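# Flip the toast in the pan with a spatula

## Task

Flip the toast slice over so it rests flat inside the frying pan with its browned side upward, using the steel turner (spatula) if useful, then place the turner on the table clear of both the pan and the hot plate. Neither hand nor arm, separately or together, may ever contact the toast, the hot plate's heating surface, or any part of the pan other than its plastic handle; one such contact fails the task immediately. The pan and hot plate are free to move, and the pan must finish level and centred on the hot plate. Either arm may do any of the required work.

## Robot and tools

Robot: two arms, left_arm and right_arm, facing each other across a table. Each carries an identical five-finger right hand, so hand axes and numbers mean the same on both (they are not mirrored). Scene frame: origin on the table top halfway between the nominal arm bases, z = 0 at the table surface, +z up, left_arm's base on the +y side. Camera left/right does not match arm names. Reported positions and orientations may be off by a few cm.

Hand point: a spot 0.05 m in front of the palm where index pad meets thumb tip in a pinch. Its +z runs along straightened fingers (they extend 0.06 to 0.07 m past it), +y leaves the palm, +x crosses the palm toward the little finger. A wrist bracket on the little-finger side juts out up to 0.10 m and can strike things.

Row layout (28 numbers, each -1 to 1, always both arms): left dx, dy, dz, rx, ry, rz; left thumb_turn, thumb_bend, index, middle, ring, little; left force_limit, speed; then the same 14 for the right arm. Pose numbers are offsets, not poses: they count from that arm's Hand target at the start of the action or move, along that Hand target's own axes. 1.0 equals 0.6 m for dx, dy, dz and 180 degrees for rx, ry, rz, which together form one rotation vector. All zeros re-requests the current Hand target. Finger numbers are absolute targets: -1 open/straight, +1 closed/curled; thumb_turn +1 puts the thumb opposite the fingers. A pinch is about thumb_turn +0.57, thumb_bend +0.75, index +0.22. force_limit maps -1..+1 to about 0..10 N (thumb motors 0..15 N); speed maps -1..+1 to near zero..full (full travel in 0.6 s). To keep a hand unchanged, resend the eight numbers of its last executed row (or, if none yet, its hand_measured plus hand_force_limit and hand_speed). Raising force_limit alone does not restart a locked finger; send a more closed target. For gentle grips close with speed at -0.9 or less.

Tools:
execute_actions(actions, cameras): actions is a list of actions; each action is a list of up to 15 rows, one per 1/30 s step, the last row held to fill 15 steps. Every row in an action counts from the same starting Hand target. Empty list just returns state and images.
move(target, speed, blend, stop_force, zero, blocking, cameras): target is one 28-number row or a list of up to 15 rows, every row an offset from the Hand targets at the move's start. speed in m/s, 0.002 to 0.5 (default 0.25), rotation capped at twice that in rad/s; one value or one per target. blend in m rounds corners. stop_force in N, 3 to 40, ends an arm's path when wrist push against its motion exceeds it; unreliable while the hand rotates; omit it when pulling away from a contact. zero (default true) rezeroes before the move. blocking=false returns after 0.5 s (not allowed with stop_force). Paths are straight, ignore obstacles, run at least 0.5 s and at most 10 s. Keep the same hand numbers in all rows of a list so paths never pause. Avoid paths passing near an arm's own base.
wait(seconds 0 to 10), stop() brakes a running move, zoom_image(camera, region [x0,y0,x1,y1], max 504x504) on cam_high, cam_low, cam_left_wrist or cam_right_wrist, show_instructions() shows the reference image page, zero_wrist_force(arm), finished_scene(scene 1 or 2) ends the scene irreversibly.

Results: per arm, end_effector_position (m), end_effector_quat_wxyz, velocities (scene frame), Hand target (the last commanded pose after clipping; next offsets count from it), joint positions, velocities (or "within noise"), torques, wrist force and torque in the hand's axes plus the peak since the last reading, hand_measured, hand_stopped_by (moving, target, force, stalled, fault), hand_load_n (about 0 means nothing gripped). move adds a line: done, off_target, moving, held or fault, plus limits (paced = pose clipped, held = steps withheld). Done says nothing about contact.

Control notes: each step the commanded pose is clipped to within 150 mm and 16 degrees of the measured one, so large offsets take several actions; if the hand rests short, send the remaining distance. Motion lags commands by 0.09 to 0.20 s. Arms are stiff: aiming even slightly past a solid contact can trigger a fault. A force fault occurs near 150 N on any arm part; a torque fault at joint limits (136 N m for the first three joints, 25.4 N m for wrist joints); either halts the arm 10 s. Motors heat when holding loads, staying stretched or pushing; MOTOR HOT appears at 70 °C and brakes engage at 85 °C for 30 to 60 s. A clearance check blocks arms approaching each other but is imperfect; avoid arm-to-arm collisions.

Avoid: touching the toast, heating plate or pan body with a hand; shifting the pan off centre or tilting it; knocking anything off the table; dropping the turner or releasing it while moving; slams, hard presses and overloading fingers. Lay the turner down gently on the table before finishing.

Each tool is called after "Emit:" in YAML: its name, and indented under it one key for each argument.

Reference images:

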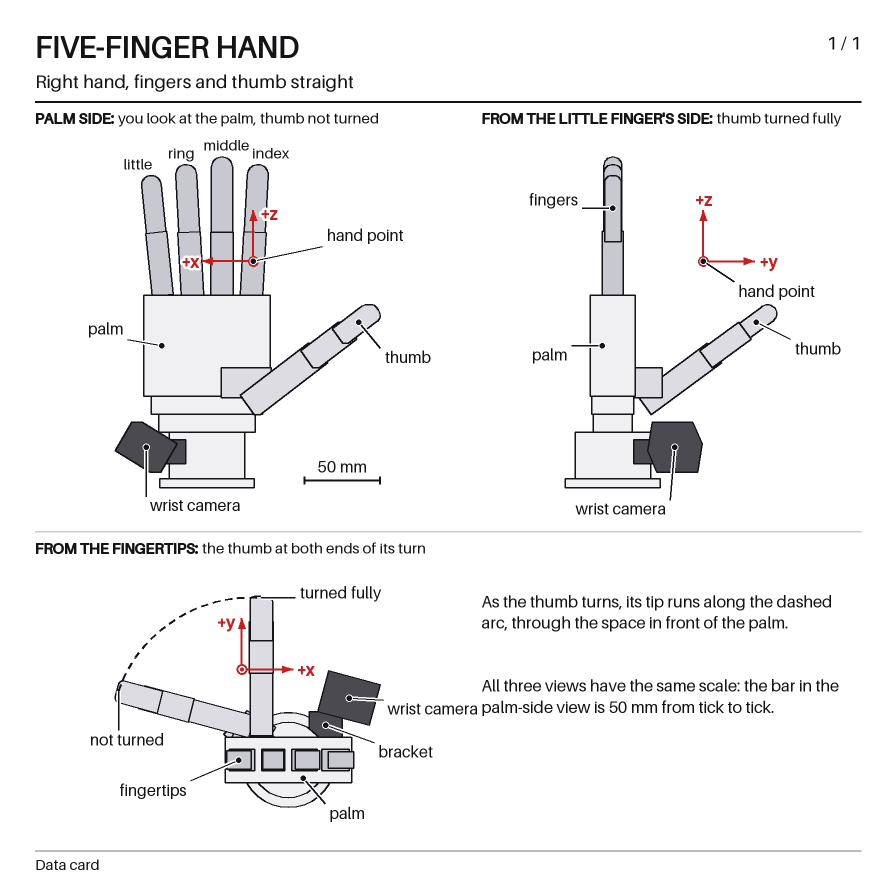

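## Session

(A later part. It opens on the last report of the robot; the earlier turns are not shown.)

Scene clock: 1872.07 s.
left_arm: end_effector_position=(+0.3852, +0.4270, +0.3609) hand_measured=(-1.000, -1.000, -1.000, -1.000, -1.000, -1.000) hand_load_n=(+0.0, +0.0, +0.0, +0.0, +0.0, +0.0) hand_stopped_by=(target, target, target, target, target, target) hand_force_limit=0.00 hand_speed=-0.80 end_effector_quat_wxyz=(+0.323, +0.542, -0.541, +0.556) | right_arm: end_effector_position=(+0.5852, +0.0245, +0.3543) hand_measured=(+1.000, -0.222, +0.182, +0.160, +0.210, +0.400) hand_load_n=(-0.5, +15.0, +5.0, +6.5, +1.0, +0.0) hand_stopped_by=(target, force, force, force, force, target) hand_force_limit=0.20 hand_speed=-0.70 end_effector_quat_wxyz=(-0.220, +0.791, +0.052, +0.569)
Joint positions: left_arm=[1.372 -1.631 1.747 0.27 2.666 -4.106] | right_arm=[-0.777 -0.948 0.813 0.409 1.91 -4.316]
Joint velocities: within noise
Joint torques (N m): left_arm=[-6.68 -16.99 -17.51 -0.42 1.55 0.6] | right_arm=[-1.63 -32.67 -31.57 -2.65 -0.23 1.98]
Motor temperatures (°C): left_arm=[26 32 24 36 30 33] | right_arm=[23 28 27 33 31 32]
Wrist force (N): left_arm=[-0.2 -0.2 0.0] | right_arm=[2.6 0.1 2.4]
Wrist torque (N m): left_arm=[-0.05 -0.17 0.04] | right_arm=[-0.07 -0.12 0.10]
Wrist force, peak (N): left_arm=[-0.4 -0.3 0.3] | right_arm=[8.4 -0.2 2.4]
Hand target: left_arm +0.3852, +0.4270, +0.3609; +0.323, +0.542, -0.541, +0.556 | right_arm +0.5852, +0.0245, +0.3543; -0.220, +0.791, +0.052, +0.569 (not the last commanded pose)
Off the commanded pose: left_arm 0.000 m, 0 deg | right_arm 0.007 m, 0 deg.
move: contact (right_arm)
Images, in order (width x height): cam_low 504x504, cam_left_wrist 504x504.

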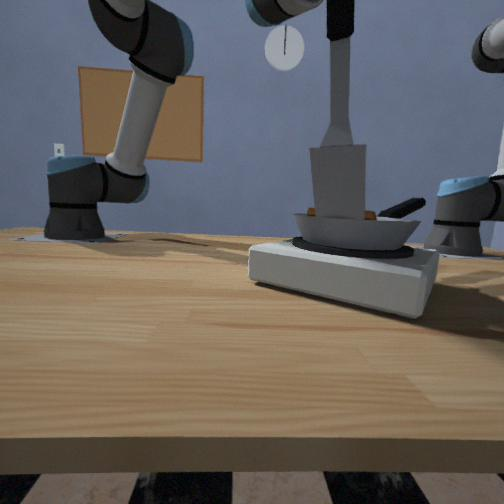

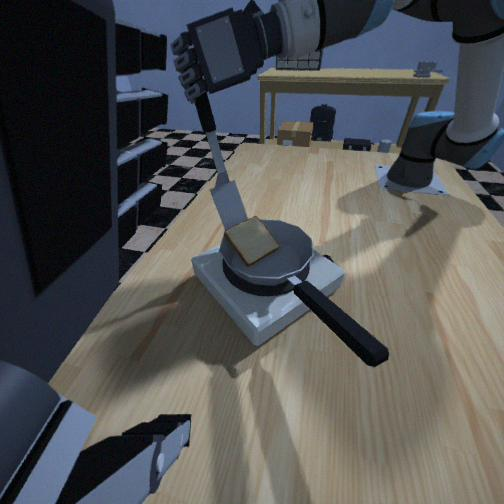

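Emit:
move:
  target:
    - [0,0,0,0,0,0,-1,-1,-1,-1,-1,-1,0.0,-0.8,0.0015,-0.0005,-0.0004,0,0,0,1,0.1,0.35,0.3,0.35,0.4,0.2,-0.7]
    - [0,0,0,0,0,0,-1,-1,-1,-1,-1,-1,0.0,-0.8,-0.0001,-0.0004,-0.0067,0,0,0,1,0.1,0.35,0.3,0.35,0.4,0.2,-0.7]
  speed: 0.02
  cameras: []

Emit:
move:
  target: [0,0,0,0,0,0,-1,-1,-1,-1,-1,-1,0.0,-0.8,-0.0123,0.0040,0.0032,0,0,0,1,0.1,0.35,0.3,0.35,0.4,0.2,-0.7]
  speed: 0.01
  stop_force: 3
  cameras: ["cam_left_wrist","cam_low"]

Emit:
zoom_image:
  camera: "cam_left_wrist"
  region: [200, 190, 290, 280]

Emit:
zoom_image:
  camera: "cam_low"
  region: [290, 180, 390, 260]

Scene clock: 1890.93 s.
left_arm: end_effector_position=(+0.3852, +0.4270, +0.3609) hand_measured=(-1.000, -1.000, -1.000, -1.000, -1.000, -1.000) hand_load_n=(+0.0, +0.0, +0.0, +0.0, +0.0, +0.0) hand_stopped_by=(target, target, target, target, target, target) hand_force_limit=0.00 hand_speed=-0.80 end_effector_quat_wxyz=(+0.323, +0.542, -0.541, +0.556) | right_arm: end_effector_position=(+0.5815, +0.0230, +0.3553) hand_measured=(+1.000, -0.222, +0.182, +0.160, +0.210, +0.400) hand_load_n=(+0.0, +15.0, +5.5, +6.0, +0.5, +0.0) hand_stopped_by=(target, force, force, force, force, target) hand_force_limit=0.20 hand_speed=-0.70 end_effector_quat_wxyz=(-0.220, +0.791, +0.052, +0.569)
Joint positions: left_arm=[1.372 -1.631 1.747 0.27 2.666 -4.106] | right_arm=[-0.775 -0.958 0.827 0.406 1.913 -4.315]
Joint velocities: within noise
Joint torques (N m): left_arm=[-7.66 -17.14 -15.37 -0.34 1.53 0.66] | right_arm=[3.08 -43.27 -31.36 -2.21 1.28 2.29]
Motor temperatures (°C): left_arm=[26 32 24 36 30 33] | right_arm=[23 28 27 33 31 32]
Wrist force (N): left_arm=[-0.2 -0.1 0.3] | right_arm=[0.5 0.3 2.0]
Wrist torque (N m): left_arm=[-0.05 -0.18 0.04] | right_arm=[-0.02 -0.10 0.12]
Wrist force, peak (N): left_arm=[-0.5 -0.2 0.5] | right_arm=[2.8 0.1 2.5]
Hand target: left_arm +0.3852, +0.4270, +0.3609; +0.323, +0.542, -0.541, +0.556 | right_arm +0.5816, +0.0231, +0.3553; -0.220, +0.791, +0.052, +0.569
Off the commanded pose: left_arm 0.000 m, 0 deg | right_arm 0.000 m, 0 deg.
move: done
No camera images: "cameras" was empty.

Scene clock: 1892.07 s.
left_arm: end_effector_position=(+0.3852, +0.4270, +0.3609) hand_measured=(-1.000, -1.000, -1.000, -1.000, -1.000, -1.000) hand_load_n=(+0.0, +0.0, +0.0, +0.0, +0.0, +0.0) hand_stopped_by=(target, target, target, target, target, target) hand_force_limit=0.00 hand_speed=-0.80 end_effector_quat_wxyz=(+0.323, +0.542, -0.541, +0.556) | right_arm: end_effector_position=(+0.5815, +0.0231, +0.3543) hand_measured=(+1.000, -0.222, +0.182, +0.160, +0.210, +0.400) hand_load_n=(+0.0, +15.0, +5.0, +6.5, +0.5, +0.0) hand_stopped_by=(target, force, force, force, force, target) hand_force_limit=0.20 hand_speed=-0.70 end_effector_quat_wxyz=(-0.220, +0.791, +0.052, +0.569)
Joint positions: left_arm=[1.372 -1.631 1.747 0.27 2.666 -4.106] | right_arm=[-0.775 -0.958 0.83 0.403 1.913 -4.315]
Joint velocities: within noise
Joint torques (N m): left_arm=[-7.26 -16.69 -17.09 -0.5 1.64 0.9] | right_arm=[1.27 -32.79 -32.35 -1.57 0.21 2.02]
Motor temperatures (°C): left_arm=[26 32 24 36 30 33] | right_arm=[23 28 27 33 31 32]
Wrist force (N): left_arm=[-0.2 -0.2 0.2] | right_arm=[1.7 0.1 2.2]
Wrist torque (N m): left_arm=[-0.07 -0.18 0.05] | right_arm=[-0.07 -0.12 0.10]
Wrist force, peak (N): left_arm=[-0.4 -0.4 0.4] | right_arm=[8.3 -0.3 2.4]
Hand target: left_arm +0.3852, +0.4270, +0.3609; +0.323, +0.542, -0.541, +0.556 | right_arm +0.5815, +0.0231, +0.3543; -0.220, +0.791, +0.052, +0.569 (not the last commanded pose)
Off the commanded pose: left_arm 0.000 m, 0 deg | right_arm 0.007 m, 0 deg.
move: contact (right_arm)
Images, in order (width x height): cam_low 504x504, cam_left_wrist 504x504.

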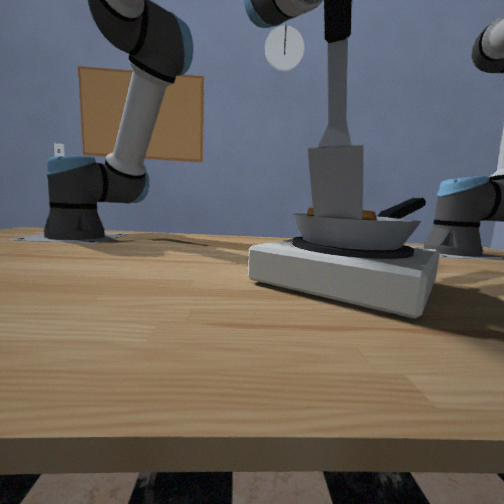

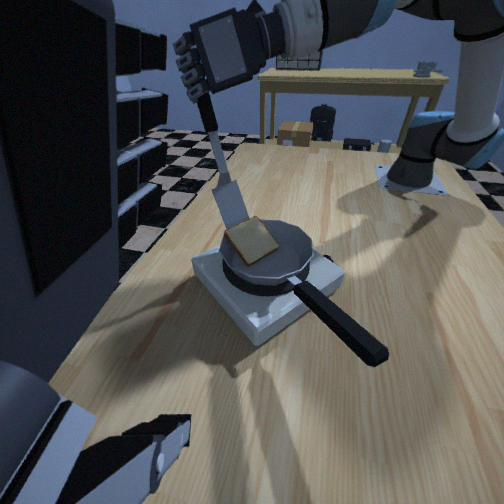

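Scaled by 5.600.

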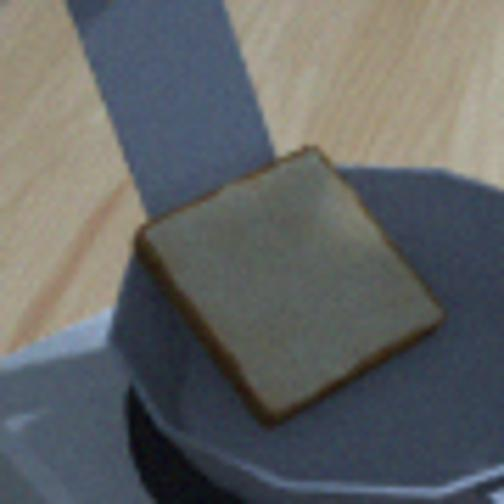

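Scaled by 5.040.

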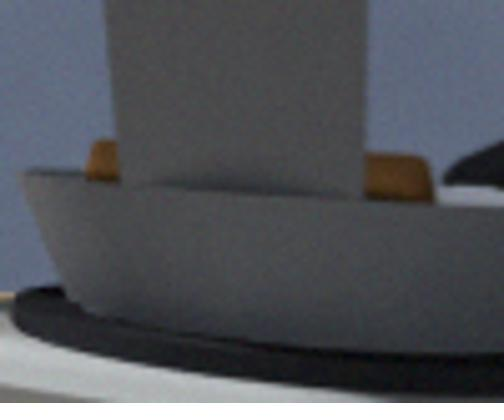

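Emit:
zoom_image:
  camera: "cam_low"
  region: [306, 206, 372, 230]

Scaled by 7.636.

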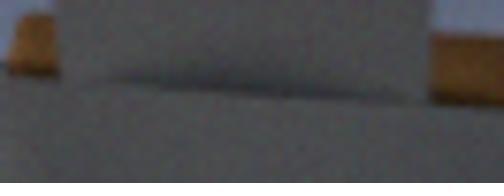

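Emit:
move:
  target:
    - [0,0,0,0,0,0,-1,-1,-1,-1,-1,-1,0.0,-0.8,0.0015,-0.0005,-0.0004,0,0,0,1,0.1,0.35,0.3,0.35,0.4,0.2,-0.7]
    - [0,0,0,0,0,0,-1,-1,-1,-1,-1,-1,0.0,-0.8,0.0002,-0.0018,-0.0050,0,0,0,1,0.1,0.35,0.3,0.35,0.4,0.2,-0.7]
  speed: 0.02
  cameras: []

Emit:
move:
  target: [0,0,0,0,0,0,-1,-1,-1,-1,-1,-1,0.0,-0.8,-0.0123,0.0040,0.0032,0,0,0,1,0.1,0.35,0.3,0.35,0.4,0.2,-0.7]
  speed: 0.01
  stop_force: 3
  cameras: ["cam_left_wrist","cam_low"]

Emit:
zoom_image:
  camera: "cam_left_wrist"
  region: [200, 190, 290, 280]

Emit:
zoom_image:
  camera: "cam_low"
  region: [306, 200, 372, 240]

Scene clock: 1912.97 s.
left_arm: end_effector_position=(+0.3852, +0.4270, +0.3609) hand_measured=(-1.000, -1.000, -1.000, -1.000, -1.000, -1.000) hand_load_n=(+0.0, +0.0, +0.0, +0.0, +0.0, +0.0) hand_stopped_by=(target, target, target, target, target, target) hand_force_limit=0.00 hand_speed=-0.80 end_effector_quat_wxyz=(+0.323, +0.542, -0.541, +0.556) | right_arm: end_effector_position=(+0.5785, +0.0228, +0.3555) hand_measured=(+1.000, -0.222, +0.182, +0.160, +0.210, +0.400) hand_load_n=(+0.0, +15.0, +5.5, +6.0, +0.5, +0.0) hand_stopped_by=(target, force, force, force, force, target) hand_force_limit=0.20 hand_speed=-0.70 end_effector_quat_wxyz=(-0.220, +0.791, +0.052, +0.569)
Joint positions: left_arm=[1.372 -1.631 1.747 0.27 2.666 -4.106] | right_arm=[-0.771 -0.963 0.836 0.403 1.916 -4.314]
Joint velocities: within noise
Joint torques (N m): left_arm=[-6.79 -17.03 -15.3 -0.51 1.49 0.79] | right_arm=[2.71 -52.3 -21.45 -3.17 1.35 2.39]
Motor temperatures (°C): left_arm=[26 32 23 36 30 33] | right_arm=[23 28 27 33 31 32]
Wrist force (N): left_arm=[-0.1 -0.2 0.2] | right_arm=[0.6 0.4 2.5]
Wrist torque (N m): left_arm=[-0.07 -0.20 0.05] | right_arm=[-0.06 -0.13 0.13]
Wrist force, peak (N): left_arm=[-0.7 -0.1 -0.1] | right_arm=[1.6 0.2 2.6]
Hand target: left_arm +0.3852, +0.4270, +0.3609; +0.323, +0.542, -0.541, +0.556 | right_arm +0.5786, +0.0228, +0.3555; -0.220, +0.791, +0.052, +0.569
Off the commanded pose: left_arm 0.000 m, 0 deg | right_arm 0.000 m, 0 deg.
move: done
No camera images: "cameras" was empty.

Scene clock: 1914.13 s.
left_arm: end_effector_position=(+0.3852, +0.4270, +0.3609) hand_measured=(-1.000, -1.000, -1.000, -1.000, -1.000, -1.000) hand_load_n=(+0.0, +0.0, +0.0, +0.0, +0.0, +0.0) hand_stopped_by=(target, target, target, target, target, target) hand_force_limit=0.00 hand_speed=-0.80 end_effector_quat_wxyz=(+0.323, +0.542, -0.541, +0.556) | right_arm: end_effector_position=(+0.5786, +0.0229, +0.3543) hand_measured=(+1.000, -0.222, +0.182, +0.160, +0.210, +0.400) hand_load_n=(+0.0, +14.5, +5.5, +6.5, +1.0, +0.0) hand_stopped_by=(target, force, force, force, force, target) hand_force_limit=0.20 hand_speed=-0.70 end_effector_quat_wxyz=(-0.220, +0.791, +0.052, +0.569)
Joint positions: left_arm=[1.372 -1.631 1.747 0.27 2.666 -4.106] | right_arm=[-0.771 -0.963 0.839 0.4 1.916 -4.314]
Joint velocities: within noise
Joint torques (N m): left_arm=[-6.66 -16.93 -15.71 -0.3 1.5 0.76] | right_arm=[0.34 -32.84 -32.28 -0.85 0.11 2.06]
Motor temperatures (°C): left_arm=[26 32 23 36 30 33] | right_arm=[23 28 27 33 31 32]
Wrist force (N): left_arm=[0.1 0.0 0.2] | right_arm=[1.1 0.0 2.3]
Wrist torque (N m): left_arm=[-0.03 -0.23 0.07] | right_arm=[-0.09 -0.07 0.09]
Wrist force, peak (N): left_arm=[-0.6 -0.1 0.2] | right_arm=[7.3 -0.1 2.4]
Hand target: left_arm +0.3852, +0.4270, +0.3609; +0.323, +0.542, -0.541, +0.556 | right_arm +0.5786, +0.0229, +0.3543; -0.220, +0.791, +0.052, +0.569 (not the last commanded pose)
Off the commanded pose: left_arm 0.000 m, 0 deg | right_arm 0.007 m, 0 deg.
move: contact (right_arm)
Images, in order (width x height): cam_low 504x504, cam_left_wrist 504x504.

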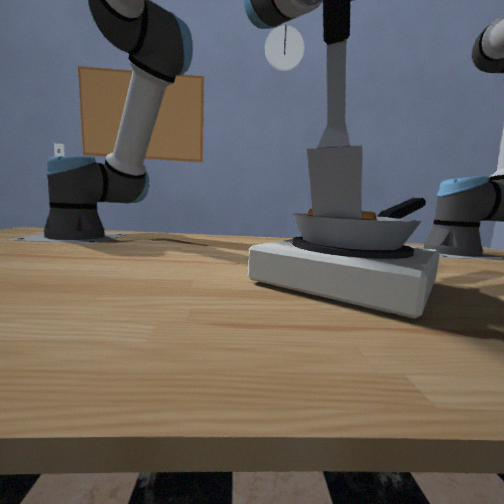

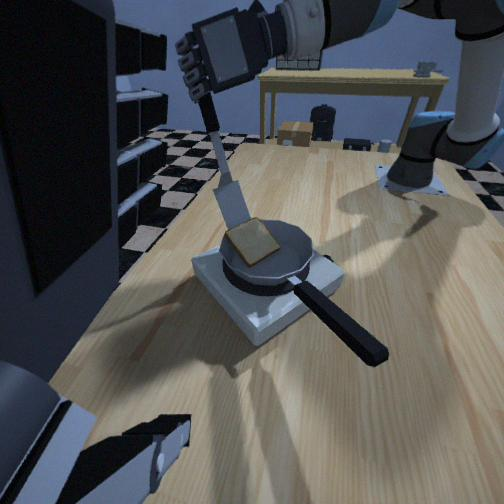

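Scaled by 5.600.

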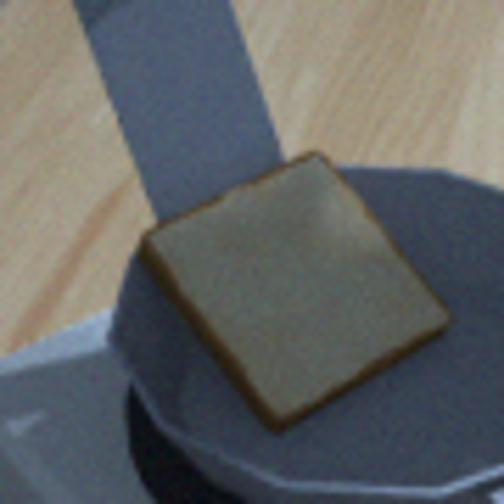

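Scaled by 7.636.

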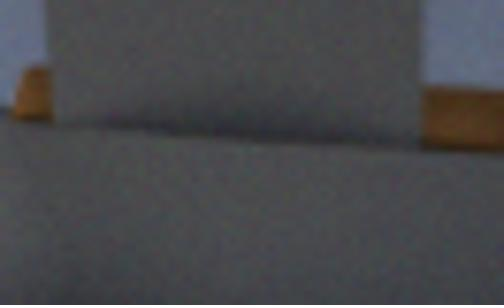

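Emit:
move:
  target: [0,0,0,0,0,0,-1,-1,-1,-1,-1,-1,0.0,-0.8,0,-0.0016,-0.0014,0,0,0,1,0.1,0.35,0.3,0.35,0.4,0.2,-0.7]
  speed: 0.02
  cameras: []

Emit:
move:
  target: [0,0,0,0,0,0,-1,-1,-1,-1,-1,-1,0.0,-0.8,-0.0198,-0.0026,-0.0021,0,0,0,1,0.1,0.35,0.3,0.35,0.4,0.2,-0.7]
  speed: 0.015
  stop_force: 4
  cameras: ["cam_left_wrist","cam_low"]

Emit:
zoom_image:
  camera: "cam_left_wrist"
  region: [200, 190, 290, 280]

Emit:
zoom_image:
  camera: "cam_low"
  region: [306, 200, 372, 240]

Scene clock: 1949.17 s.
left_arm: end_effector_position=(+0.3852, +0.4270, +0.3609) hand_measured=(-1.000, -1.000, -1.000, -1.000, -1.000, -1.000) hand_load_n=(+0.0, +0.0, +0.0, +0.0, +0.0, +0.0) hand_stopped_by=(target, target, target, target, target, target) hand_force_limit=0.00 hand_speed=-0.80 end_effector_quat_wxyz=(+0.323, +0.542, -0.541, +0.556) | right_arm: end_effector_position=(+0.5775, +0.0234, +0.3547) hand_measured=(+1.000, -0.222, +0.182, +0.160, +0.210, +0.400) hand_load_n=(+0.0, +15.0, +5.5, +6.5, +1.0, +0.0) hand_stopped_by=(target, force, force, force, force, target) hand_force_limit=0.20 hand_speed=-0.70 end_effector_quat_wxyz=(-0.220, +0.791, +0.052, +0.569)
Joint positions: left_arm=[1.372 -1.631 1.747 0.27 2.666 -4.106] | right_arm=[-0.769 -0.963 0.838 0.401 1.918 -4.314]
Joint velocities: within noise
Joint torques (N m): left_arm=[-6.45 -17.45 -16.03 -0.51 1.33 0.38] | right_arm=[5.36 -57.7 -32.02 1.48 1.63 2.54]
Motor temperatures (°C): left_arm=[26 32 23 36 30 33] | right_arm=[23 28 27 33 30 32]
Wrist force (N): left_arm=[-0.3 -0.3 -0.1] | right_arm=[0.5 0.2 2.3]
Wrist torque (N m): left_arm=[-0.06 -0.17 0.04] | right_arm=[-0.06 -0.12 0.12]
Wrist force, peak (N): left_arm=[-0.6 -0.4 0.1] | right_arm=[1.4 0.3 2.4]
Hand target: left_arm +0.3852, +0.4270, +0.3609; +0.323, +0.542, -0.541, +0.556 | right_arm +0.5775, +0.0234, +0.3548; -0.220, +0.791, +0.052, +0.569
Off the commanded pose: left_arm 0.000 m, 0 deg | right_arm 0.000 m, 0 deg.
move: done
No camera images: "cameras" was empty.

Scene clock: 1950.30 s.
left_arm: end_effector_position=(+0.3852, +0.4270, +0.3609) hand_measured=(-1.000, -1.000, -1.000, -1.000, -1.000, -1.000) hand_load_n=(+0.0, +0.0, +0.0, +0.0, +0.0, +0.0) hand_stopped_by=(target, target, target, target, target, target) hand_force_limit=0.00 hand_speed=-0.80 end_effector_quat_wxyz=(+0.323, +0.542, -0.541, +0.556) | right_arm: end_effector_position=(+0.5771, +0.0236, +0.3542) hand_measured=(+1.000, -0.222, +0.182, +0.160, +0.210, +0.400) hand_load_n=(-0.5, +15.0, +5.5, +6.0, +1.0, +0.5) hand_stopped_by=(target, force, force, force, force, target) hand_force_limit=0.20 hand_speed=-0.70 end_effector_quat_wxyz=(-0.220, +0.791, +0.052, +0.569)
Joint positions: left_arm=[1.372 -1.631 1.747 0.27 2.666 -4.106] | right_arm=[-0.769 -0.964 0.84 0.399 1.919 -4.314]
Joint velocities: within noise
Joint torques (N m): left_arm=[-7.62 -17.15 -17.08 -0.77 1.28 0.8] | right_arm=[-7.59 -31.17 -30.08 -2.93 -1.68 -2.12]
Motor temperatures (°C): left_arm=[26 32 23 36 30 33] | right_arm=[23 28 27 33 30 32]
Wrist force (N): left_arm=[-0.4 0.0 0.2] | right_arm=[3.6 0.0 2.2]
Wrist torque (N m): left_arm=[-0.04 -0.14 0.04] | right_arm=[-0.04 -0.13 0.11]
Wrist force, peak (N): left_arm=[-0.6 -0.3 0.0] | right_arm=[11.6 -0.6 2.6]
Hand target: left_arm +0.3852, +0.4270, +0.3609; +0.323, +0.542, -0.541, +0.556 | right_arm +0.5771, +0.0236, +0.3542; -0.220, +0.791, +0.052, +0.569 (not the last commanded pose)
Off the commanded pose: left_arm 0.000 m, 0 deg | right_arm 0.011 m, 0 deg.
move: contact (right_arm)
Images, in order (width x height): cam_low 504x504, cam_left_wrist 504x504.

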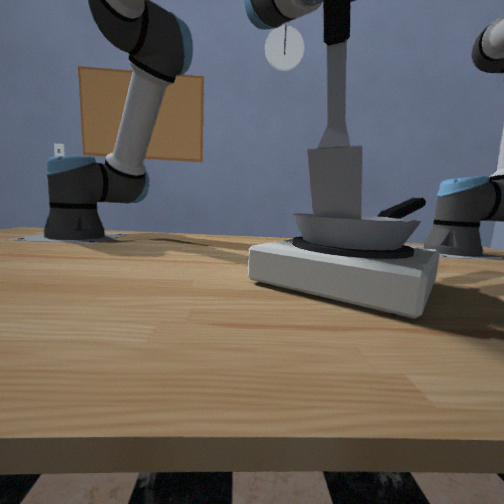

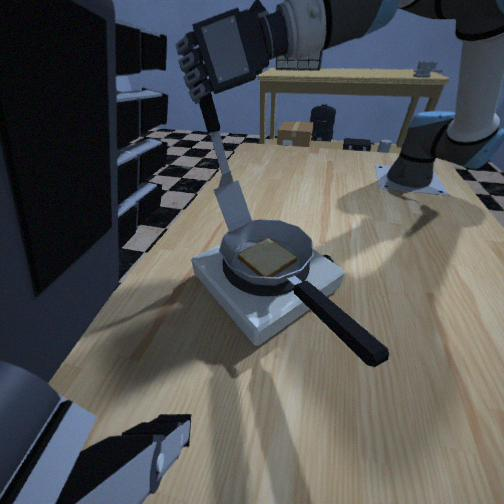

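Scaled by 5.600.

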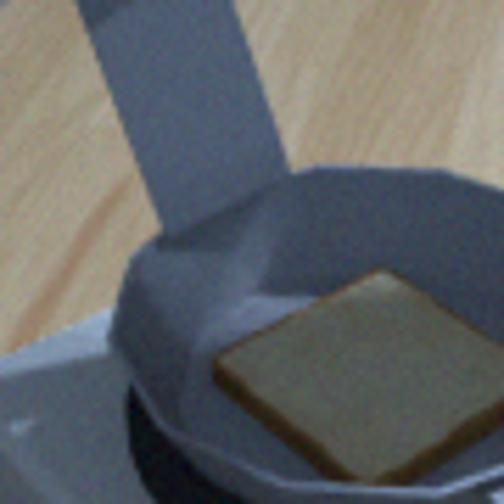

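Scaled by 7.636.

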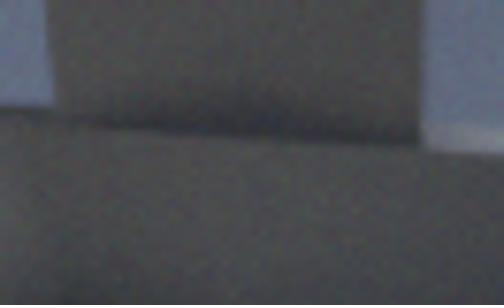

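Emit:
move:
  target: [0,0,0,0,0,0,-1,-1,-1,-1,-1,-1,0.0,-0.8,0.0615,-0.0199,-0.0161,0,0,0,1,0.1,0.35,0.3,0.35,0.4,0.2,-0.7]
  speed: 0.1
  cameras: ["cam_left_wrist","cam_high"]

Emit:
zoom_image:
  camera: "cam_left_wrist"
  region: [210, 200, 330, 320]

Emit:
zoom_image:
  camera: "cam_high"
  region: [200, 215, 290, 305]

Scene clock: 2076.70 s.
left_arm: end_effector_position=(+0.3852, +0.4270, +0.3609) hand_measured=(-1.000, -1.000, -1.000, -1.000, -1.000, -1.000) hand_load_n=(+0.0, +0.0, +0.0, +0.0, +0.0, +0.0) hand_stopped_by=(target, target, target, target, target, target) hand_force_limit=0.00 hand_speed=-0.80 end_effector_quat_wxyz=(+0.323, +0.542, -0.541, +0.556) | right_arm: end_effector_position=(+0.5775, +0.0242, +0.3939) hand_measured=(+1.000, -0.222, +0.182, +0.160, +0.210, +0.400) hand_load_n=(+0.0, +14.5, +5.5, +6.5, +0.5, +0.0) hand_stopped_by=(target, force, force, force, force, target) hand_force_limit=0.20 hand_speed=-0.70 end_effector_quat_wxyz=(-0.220, +0.791, +0.052, +0.569)
Joint positions: left_arm=[1.372 -1.631 1.747 0.27 2.666 -4.106] | right_arm=[-0.769 -0.936 0.692 0.521 1.919 -4.314]
Joint velocities: within noise
Joint torques (N m): left_arm=[-7.68 -17.7 -14.7 -0.76 1.33 0.77] | right_arm=[8.3 -59.81 -24.59 -1.86 1.88 2.67]
Motor temperatures (°C): left_arm=[25 32 23 36 30 33] | right_arm=[23 28 27 33 30 32]
Wrist force (N): left_arm=[-0.3 -0.1 0.0] | right_arm=[0.5 0.2 2.3]
Wrist torque (N m): left_arm=[-0.03 -0.15 0.04] | right_arm=[-0.07 -0.12 0.11]
Wrist force, peak (N): left_arm=[-0.6 -0.2 0.3] | right_arm=[3.8 -0.2 2.5]
Hand target: left_arm +0.3852, +0.4270, +0.3609; +0.323, +0.542, -0.541, +0.556 | right_arm +0.5775, +0.0242, +0.3942; -0.220, +0.791, +0.052, +0.569
Off the commanded pose: left_arm 0.000 m, 0 deg | right_arm 0.000 m, 0 deg.
move: done
Images, in order (width x height): cam_high 504x504, cam_left_wrist 504x504.

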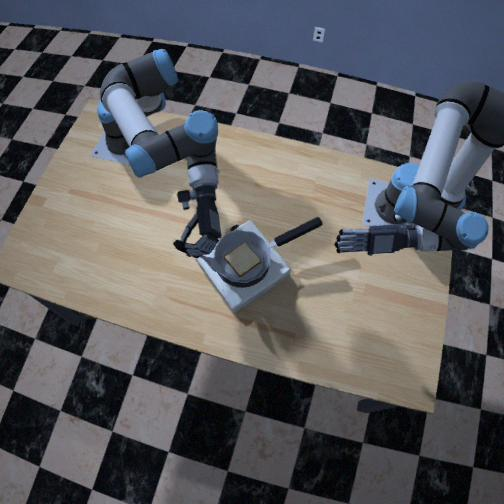

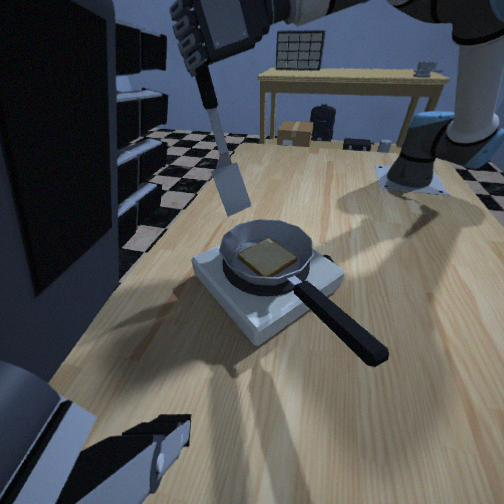

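Scaled by 4.200.

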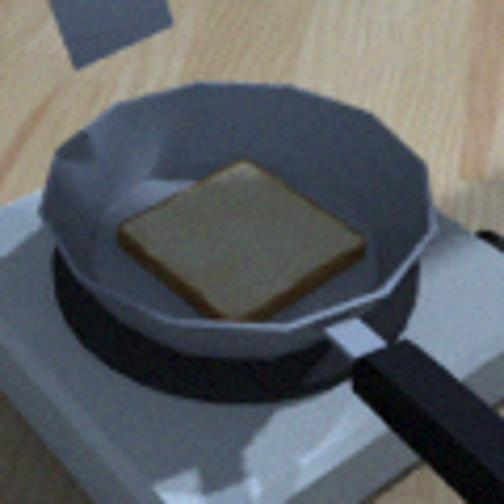

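Scaled by 5.600.

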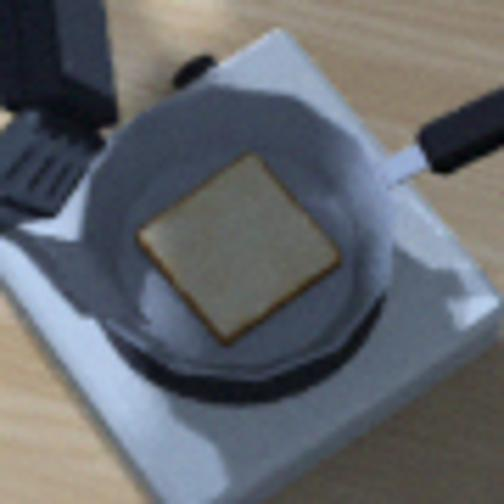

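Emit:
move:
  target: [0,0,0,0,0,0,-1,-1,-1,-1,-1,-1,0.0,-0.8,-0.1358,0.0582,0.0470,0,-0.0347,0.0434,1,0.1,0.35,0.3,0.35,0.4,0.2,-0.7]
  speed: 0.07
  cameras: ["cam_left_wrist","cam_high","cam_low"]

Emit:
zoom_image:
  camera: "cam_left_wrist"
  region: [210, 200, 330, 320]

Emit:
zoom_image:
  camera: "cam_high"
  region: [200, 215, 290, 305]

Scene clock: 2125.67 s.
left_arm: end_effector_position=(+0.3852, +0.4270, +0.3609) hand_measured=(-1.000, -1.000, -1.000, -1.000, -1.000, -1.000) hand_load_n=(+0.0, +0.0, +0.0, +0.0, +0.0, +0.0) hand_stopped_by=(target, target, target, target, target, target) hand_force_limit=0.00 hand_speed=-0.80 end_effector_quat_wxyz=(+0.323, +0.542, -0.541, +0.556) | right_arm: end_effector_position=(+0.5857, +0.0179, +0.3015) hand_measured=(+1.000, -0.222, +0.182, +0.160, +0.210, +0.400) hand_load_n=(+0.5, +15.0, +5.5, +6.5, +0.5, -0.5) hand_stopped_by=(target, force, force, force, force, target) hand_force_limit=0.20 hand_speed=-0.70 end_effector_quat_wxyz=(-0.255, +0.822, +0.010, +0.509) end_effector_velocity=(+0.000, +0.000, +0.003) end_effector_angular_velocity=(-0.005, -0.005, +0.000)
Joint positions: left_arm=[1.372 -1.631 1.747 0.27 2.666 -4.106] | right_arm=[-0.818 -0.936 0.863 0.445 1.822 -4.164]
Joint velocities: left_arm=[within noise] | right_arm=[0.002 -0.001 -0.005 0.004 0.004 -0.006]
Joint torques (N m): left_arm=[-7.53 -18.03 -15.61 -0.62 1.36 0.72] | right_arm=[7.63 -55.06 -30.65 1.91 1.85 -2.45]
Motor temperatures (°C): left_arm=[25 32 23 36 30 33] | right_arm=[23 28 27 33 30 32]
Wrist force (N): left_arm=[-0.2 -0.2 -0.1] | right_arm=[1.0 0.4 2.1]
Wrist torque (N m): left_arm=[-0.05 -0.17 0.05] | right_arm=[-0.03 -0.14 0.12]
Wrist force, peak (N): left_arm=[-0.5 0.0 0.6] | right_arm=[0.4 0.4 2.8]
Hand target: left_arm +0.3852, +0.4270, +0.3609; +0.323, +0.542, -0.541, +0.556 | right_arm +0.5856, +0.0179, +0.3017; -0.255, +0.822, +0.010, +0.509
Off the commanded pose: left_arm 0.000 m, 0 deg | right_arm 0.000 m, 0 deg.
move: done
Images, in order (width x height): cam_high 504x504, cam_low 504x504, cam_left_wrist 504x504.

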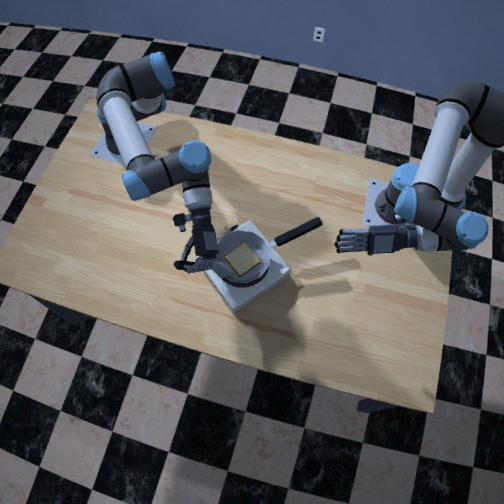

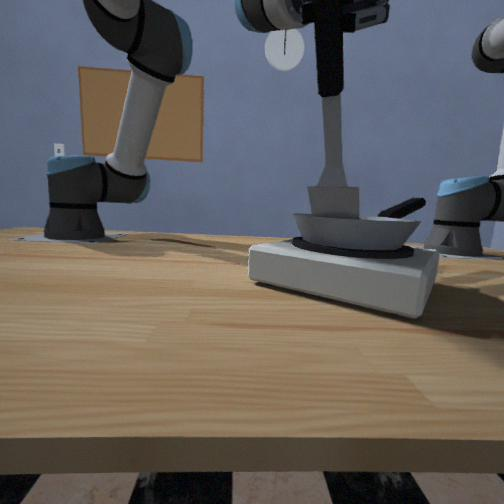

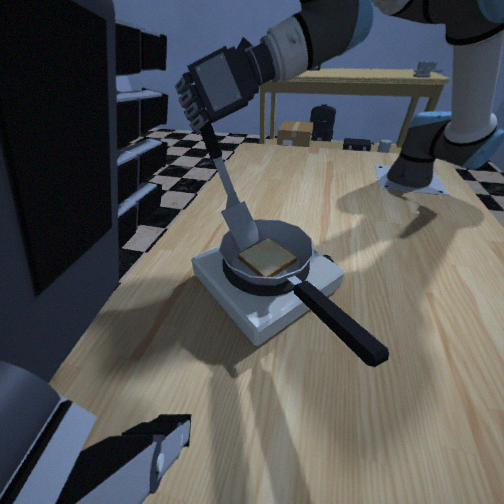

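Scaled by 4.200.

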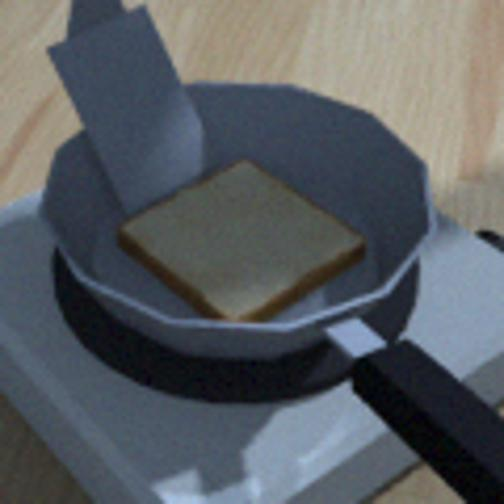

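Scaled by 5.600.

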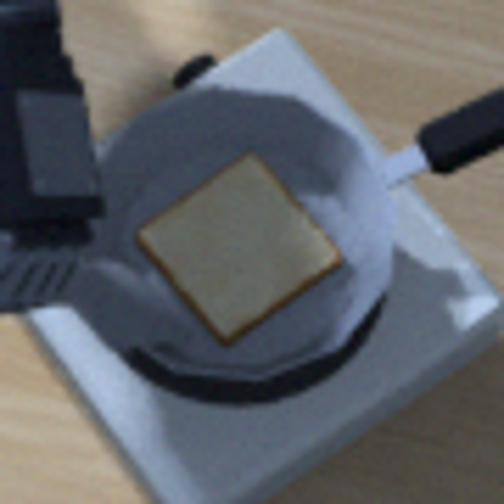

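Emit:
move:
  target: [0,0,0,0,0,0,-1,-1,-1,-1,-1,-1,0.0,-0.8,-0.0001,0.0083,-0.0104,0,0,0,1,0.1,0.35,0.3,0.35,0.4,0.2,-0.7]
  speed: 0.07
  cameras: []

Emit:
move:
  target: [0,0,0,0,0,0,-1,-1,-1,-1,-1,-1,0.0,-0.8,-0.0168,0.0080,0.0064,0,0,0,1,0.1,0.35,0.3,0.35,0.4,0.2,-0.7]
  speed: 0.02
  stop_force: 3
  cameras: ["cam_left_wrist"]

Emit:
zoom_image:
  camera: "cam_left_wrist"
  region: [210, 200, 330, 320]

Scene clock: 2137.80 s.
left_arm: end_effector_position=(+0.3852, +0.4270, +0.3609) hand_measured=(-1.000, -1.000, -1.000, -1.000, -1.000, -1.000) hand_load_n=(+0.0, +0.0, +0.0, +0.0, -0.5, +0.0) hand_stopped_by=(target, target, target, target, target, target) hand_force_limit=0.00 hand_speed=-0.80 end_effector_quat_wxyz=(+0.323, +0.542, -0.541, +0.556) | right_arm: end_effector_position=(+0.5817, +0.0109, +0.3020) hand_measured=(+1.000, -0.222, +0.182, +0.160, +0.210, +0.400) hand_load_n=(+0.5, +14.5, +6.0, +6.5, +1.0, +0.0) hand_stopped_by=(target, force, force, force, force, target) hand_force_limit=0.20 hand_speed=-0.70 end_effector_quat_wxyz=(-0.255, +0.822, +0.010, +0.509) end_effector_velocity=(+0.001, +0.001, +0.002) end_effector_angular_velocity=(+0.003, -0.003, +0.000)
Joint positions: left_arm=[1.372 -1.631 1.747 0.27 2.666 -4.106] | right_arm=[-0.823 -0.961 0.903 0.429 1.818 -4.165]
Joint velocities: left_arm=[within noise] | right_arm=[0 0.002 -0.005 -0.001 0 0]
Joint torques (N m): left_arm=[-7.59 -17.51 -15.48 -0.84 1.5 0.56] | right_arm=[-1.66 -32.09 -32.03 1.06 -0.37 -2.29]
Motor temperatures (°C): left_arm=[25 32 23 36 30 33] | right_arm=[23 28 27 33 30 32]
Wrist force (N): left_arm=[-0.5 -0.1 0.2] | right_arm=[0.6 0.2 2.2]
Wrist torque (N m): left_arm=[-0.05 -0.15 0.03] | right_arm=[-0.02 -0.14 0.21]
Wrist force, peak (N): left_arm=[-0.4 0.3 0.4] | right_arm=[0.5 0.2 2.4]
Hand target: left_arm +0.3852, +0.4270, +0.3609; +0.323, +0.542, -0.541, +0.556 | right_arm +0.5817, +0.0110, +0.3018; -0.255, +0.822, +0.010, +0.509
Off the commanded pose: left_arm 0.000 m, 0 deg | right_arm 0.000 m, 0 deg.
move: done
No camera images: "cameras" was empty.

Scene clock: 2139.37 s.
left_arm: end_effector_position=(+0.3852, +0.4270, +0.3609) hand_measured=(-1.000, -1.000, -1.000, -1.000, -1.000, -1.000) hand_load_n=(+0.0, +0.0, +0.0, +0.0, +0.0, +0.0) hand_stopped_by=(target, target, target, target, target, target) hand_force_limit=0.00 hand_speed=-0.80 end_effector_quat_wxyz=(+0.323, +0.542, -0.541, +0.556) | right_arm: end_effector_position=(+0.5816, +0.0109, +0.2950) hand_measured=(+1.000, -0.222, +0.182, +0.160, +0.210, +0.400) hand_load_n=(+0.0, +15.0, +4.0, +6.5, +1.0, +0.0) hand_stopped_by=(target, force, force, force, force, target) hand_force_limit=0.20 hand_speed=-0.70 end_effector_quat_wxyz=(-0.255, +0.822, +0.010, +0.509)
Joint positions: left_arm=[1.372 -1.631 1.747 0.27 2.666 -4.106] | right_arm=[-0.822 -0.962 0.923 0.411 1.818 -4.165]
Joint velocities: within noise
Joint torques (N m): left_arm=[-7.53 -18.37 -16.06 -0.8 1.26 0.57] | right_arm=[-7.05 -31 -17.86 -2.83 -1.41 0.85]
Motor temperatures (°C): left_arm=[25 32 23 36 30 33] | right_arm=[23 28 27 33 30 32]
Wrist force (N): left_arm=[-0.4 0.0 0.0] | right_arm=[3.6 -0.1 1.6]
Wrist torque (N m): left_arm=[-0.02 -0.15 0.04] | right_arm=[-0.05 -0.18 0.20]
Wrist force, peak (N): left_arm=[-0.6 -0.3 0.1] | right_arm=[4.4 0.1 1.3]
Hand target: left_arm +0.3852, +0.4270, +0.3609; +0.323, +0.542, -0.541, +0.556 | right_arm +0.5816, +0.0109, +0.2949; -0.255, +0.822, +0.010, +0.509 (not the last commanded pose)
Off the commanded pose: left_arm 0.000 m, 0 deg | right_arm 0.005 m, 0 deg.
move: contact (right_arm)
Images, in order (width x height): cam_left_wrist 504x504.

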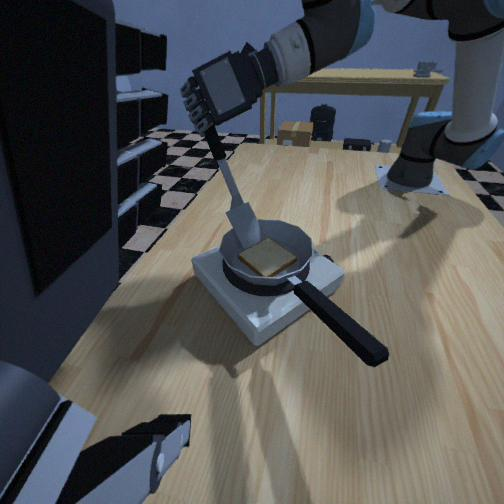

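Scaled by 4.200.

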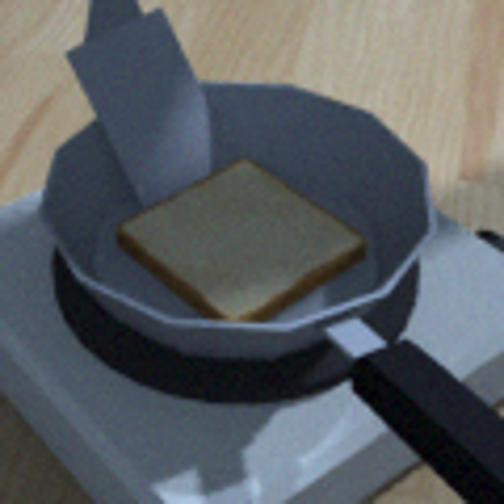

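Emit:
move:
  target:
    - [0,0,0,0,0,0,-1,-1,-1,-1,-1,-1,0.0,-0.8,-0.0080,0.0256,0.0206,0,-0.0208,0.0260,1,0.1,0.35,0.3,0.35,0.4,0.2,-0.7]
    - [0,0,0,0,0,0,-1,-1,-1,-1,-1,-1,0.0,-0.8,-0.0236,0.0462,0.0373,0,-0.0416,0.0521,1,0.1,0.35,0.3,0.35,0.4,0.2,-0.7]
    - [0,0,0,0,0,0,-1,-1,-1,-1,-1,-1,0.0,-0.8,-0.0463,0.0630,0.0508,0,-0.0625,0.0781,1,0.1,0.35,0.3,0.35,0.4,0.2,-0.7]
    - [0,0,0,0,0,0,-1,-1,-1,-1,-1,-1,0.0,-0.8,-0.0643,0.0650,0.0525,0,-0.0729,0.0911,1,0.1,0.35,0.3,0.35,0.4,0.2,-0.7]
  speed: 0.4
  blend: 0.004
  cameras: ["cam_left_wrist","cam_high","cam_low"]

Emit:
zoom_image:
  camera: "cam_left_wrist"
  region: [210, 200, 330, 320]

Emit:
zoom_image:
  camera: "cam_high"
  region: [200, 215, 290, 305]

Scene clock: 2168.97 s.
left_arm: end_effector_position=(+0.3852, +0.4270, +0.3609) hand_measured=(-1.000, -1.000, -1.000, -1.000, -1.000, -1.000) hand_load_n=(+0.0, +0.0, +0.0, +0.0, +0.0, +0.0) hand_stopped_by=(target, target, target, target, target, target) hand_force_limit=0.00 hand_speed=-0.80 end_effector_quat_wxyz=(+0.323, +0.542, -0.541, +0.556) | right_arm: end_effector_position=(+0.6000, -0.0002, +0.2353) hand_measured=(+1.000, -0.222, +0.182, +0.160, +0.210, +0.400) hand_load_n=(+0.0, +15.0, +4.0, +6.5, +1.0, +0.0) hand_stopped_by=(target, force, force, force, force, target) hand_force_limit=0.20 hand_speed=-0.70 end_effector_quat_wxyz=(+0.321, -0.868, +0.078, -0.371)
Joint positions: left_arm=[1.372 -1.631 1.747 0.27 2.666 -4.106] | right_arm=[-0.945 -0.873 0.828 0.59 1.565 -3.911]
Joint velocities: within noise
Joint torques (N m): left_arm=[-7.5 -19.13 -15.14 -0.88 1.15 0.6] | right_arm=[6.22 -62.65 -10.52 -1.97 -1.06 1.43]
Motor temperatures (°C): left_arm=[25 32 23 36 30 33] | right_arm=[23 28 27 33 30 32]
Wrist force (N): left_arm=[-0.4 0.0 -0.1] | right_arm=[1.4 -0.4 1.4]
Wrist torque (N m): left_arm=[-0.02 -0.15 0.04] | right_arm=[0.01 -0.20 0.24]
Wrist force, peak (N): left_arm=[-0.6 -0.1 0.3] | right_arm=[4.1 -0.5 1.4]
Hand target: left_arm +0.3852, +0.4270, +0.3609; +0.323, +0.542, -0.541, +0.556 | right_arm +0.5999, -0.0002, +0.2354; -0.322, +0.868, -0.078, +0.370
Off the commanded pose: left_arm 0.000 m, 0 deg | right_arm 0.000 m, 0 deg.
move: done
Images, in order (width x height): cam_high 504x504, cam_low 504x504, cam_left_wrist 504x504.

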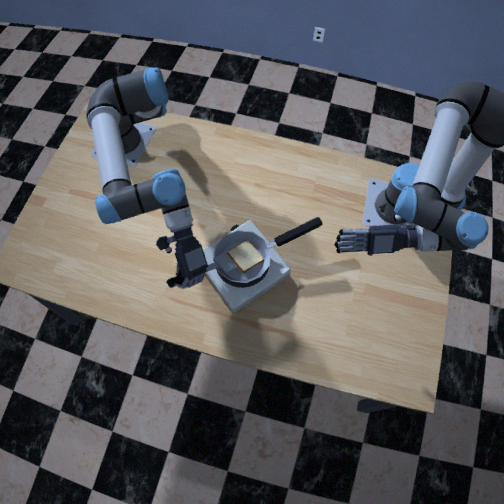

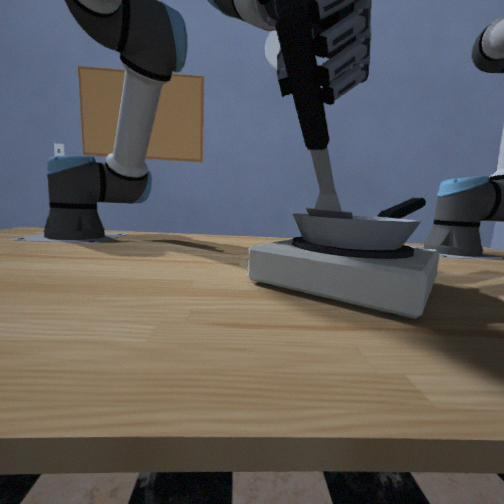

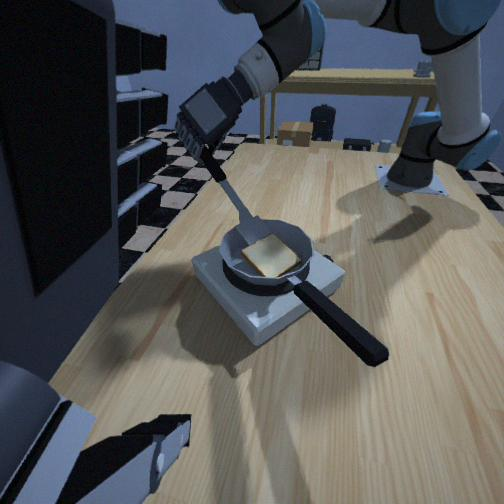

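Scaled by 4.200.

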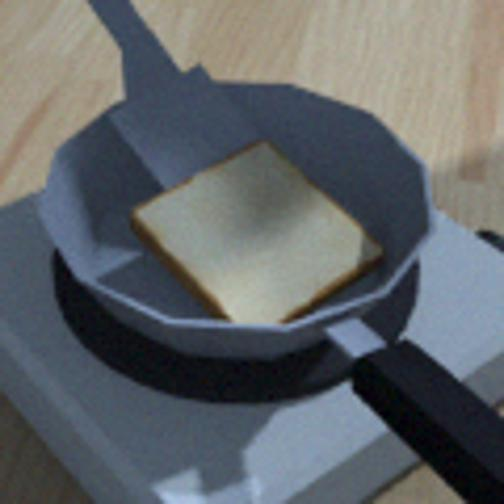

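Scaled by 5.600.

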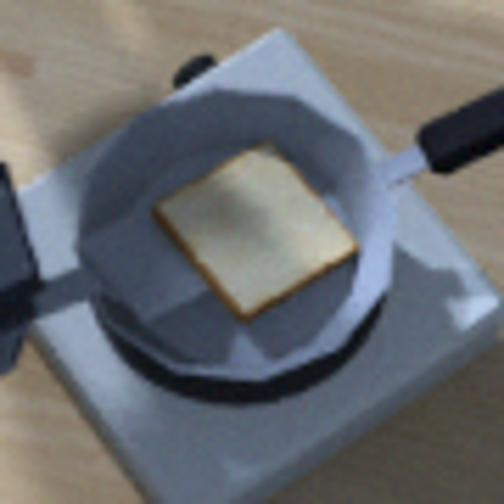

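Emit:
zoom_image:
  camera: "cam_left_wrist"
  region: [230, 225, 290, 285]

Emit:
zoom_image:
  camera: "cam_high"
  region: [212, 235, 268, 291]

Scaled by 8.400.

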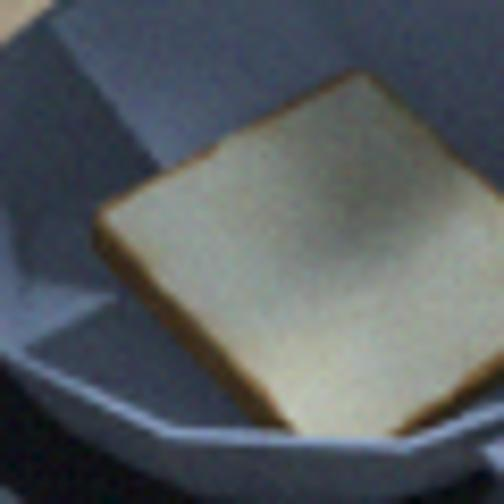

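Scaled by 9.000.

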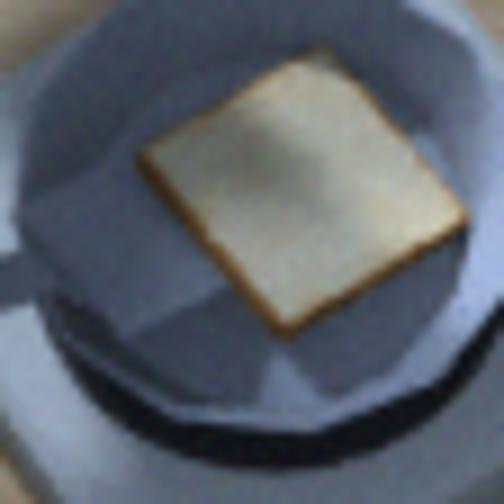

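Emit:
move:
  target: [0,0,0,0,0,0,-1,-1,-1,-1,-1,-1,0.0,-0.8,-0.0271,0.0177,0.0143,0,-0.0174,0.0217,1,0.1,0.35,0.3,0.35,0.4,0.2,-0.7]
  speed: 0.15
  cameras: ["cam_left_wrist","cam_high","cam_low"]

Emit:
zoom_image:
  camera: "cam_left_wrist"
  region: [210, 200, 330, 320]

Emit:
zoom_image:
  camera: "cam_high"
  region: [200, 215, 290, 305]

Scene clock: 2195.07 s.
left_arm: end_effector_position=(+0.3852, +0.4270, +0.3609) hand_measured=(-1.000, -1.000, -1.000, -1.000, -1.000, -1.000) hand_load_n=(+0.0, +0.0, +0.0, +0.0, +0.0, +0.0) hand_stopped_by=(target, target, target, target, target, target) hand_force_limit=0.00 hand_speed=-0.80 end_effector_quat_wxyz=(+0.323, +0.542, -0.541, +0.556) | right_arm: end_effector_position=(+0.5953, +0.0018, +0.2144) hand_measured=(+1.000, -0.222, +0.182, +0.160, +0.210, +0.400) hand_load_n=(+0.0, +15.0, +3.5, +6.5, +1.0, +0.0) hand_stopped_by=(target, force, force, force, force, target) hand_force_limit=0.20 hand_speed=-0.70 end_effector_quat_wxyz=(+0.336, -0.875, +0.099, -0.335)
Joint positions: left_arm=[1.372 -1.631 1.747 0.27 2.666 -4.106] | right_arm=[-0.962 -0.856 0.838 0.601 1.511 -3.853]
Joint velocities: within noise
Joint torques (N m): left_arm=[-6.89 -18.27 -14.49 -0.7 1.26 0.71] | right_arm=[9.16 -63.08 -29.1 -1.37 2.1 -2.98]
Motor temperatures (°C): left_arm=[25 32 23 36 30 33] | right_arm=[23 28 27 33 30 32]
Wrist force (N): left_arm=[-0.2 -0.2 0.5] | right_arm=[0.6 -0.8 1.5]
Wrist torque (N m): left_arm=[-0.08 -0.20 0.05] | right_arm=[-0.03 -0.16 0.24]
Wrist force, peak (N): left_arm=[-0.4 0.1 0.6] | right_arm=[2.7 -0.6 0.8]
Hand target: left_arm +0.3852, +0.4270, +0.3609; +0.323, +0.542, -0.541, +0.556 | right_arm +0.5954, +0.0019, +0.2148; -0.336, +0.875, -0.099, +0.335
Off the commanded pose: left_arm 0.000 m, 0 deg | right_arm 0.000 m, 0 deg.
move: done
Images, in order (width x height): cam_high 504x504, cam_low 504x504, cam_left_wrist 504x504.

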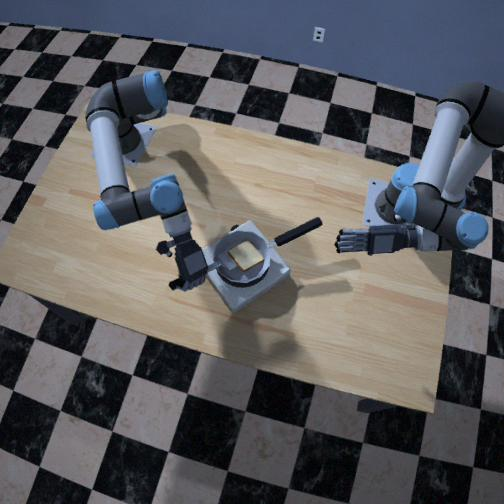

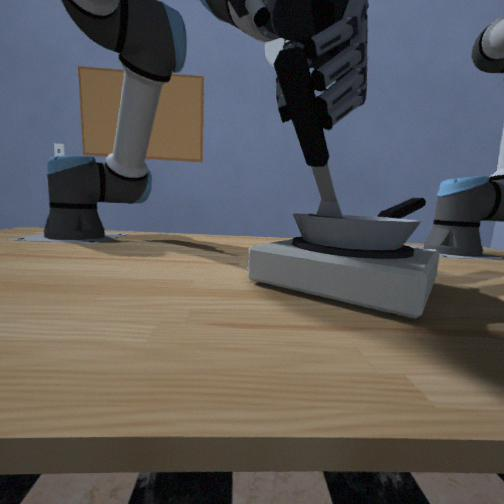

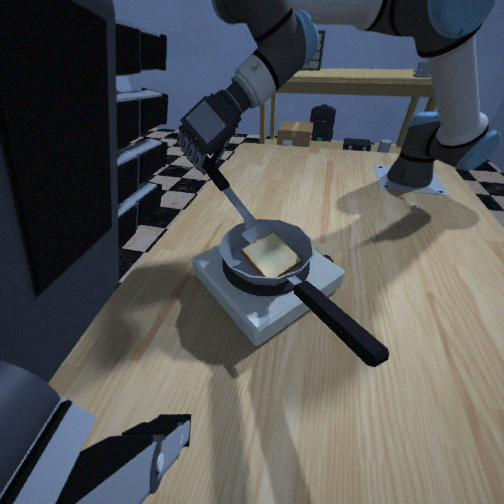

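Scaled by 4.200.

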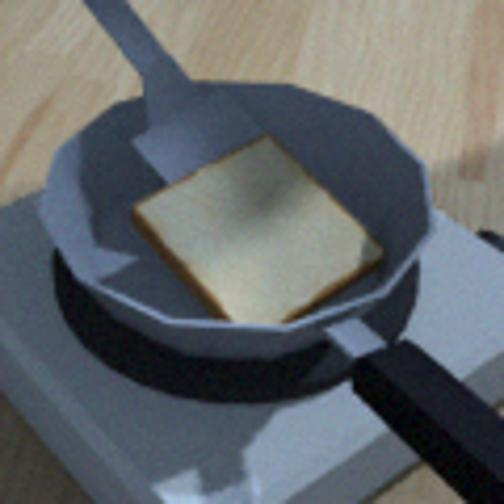

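Scaled by 5.600.

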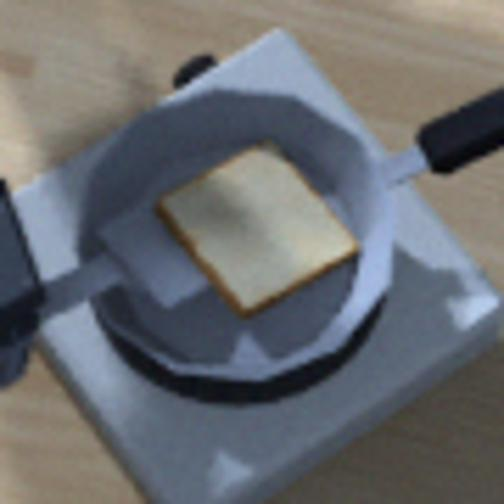

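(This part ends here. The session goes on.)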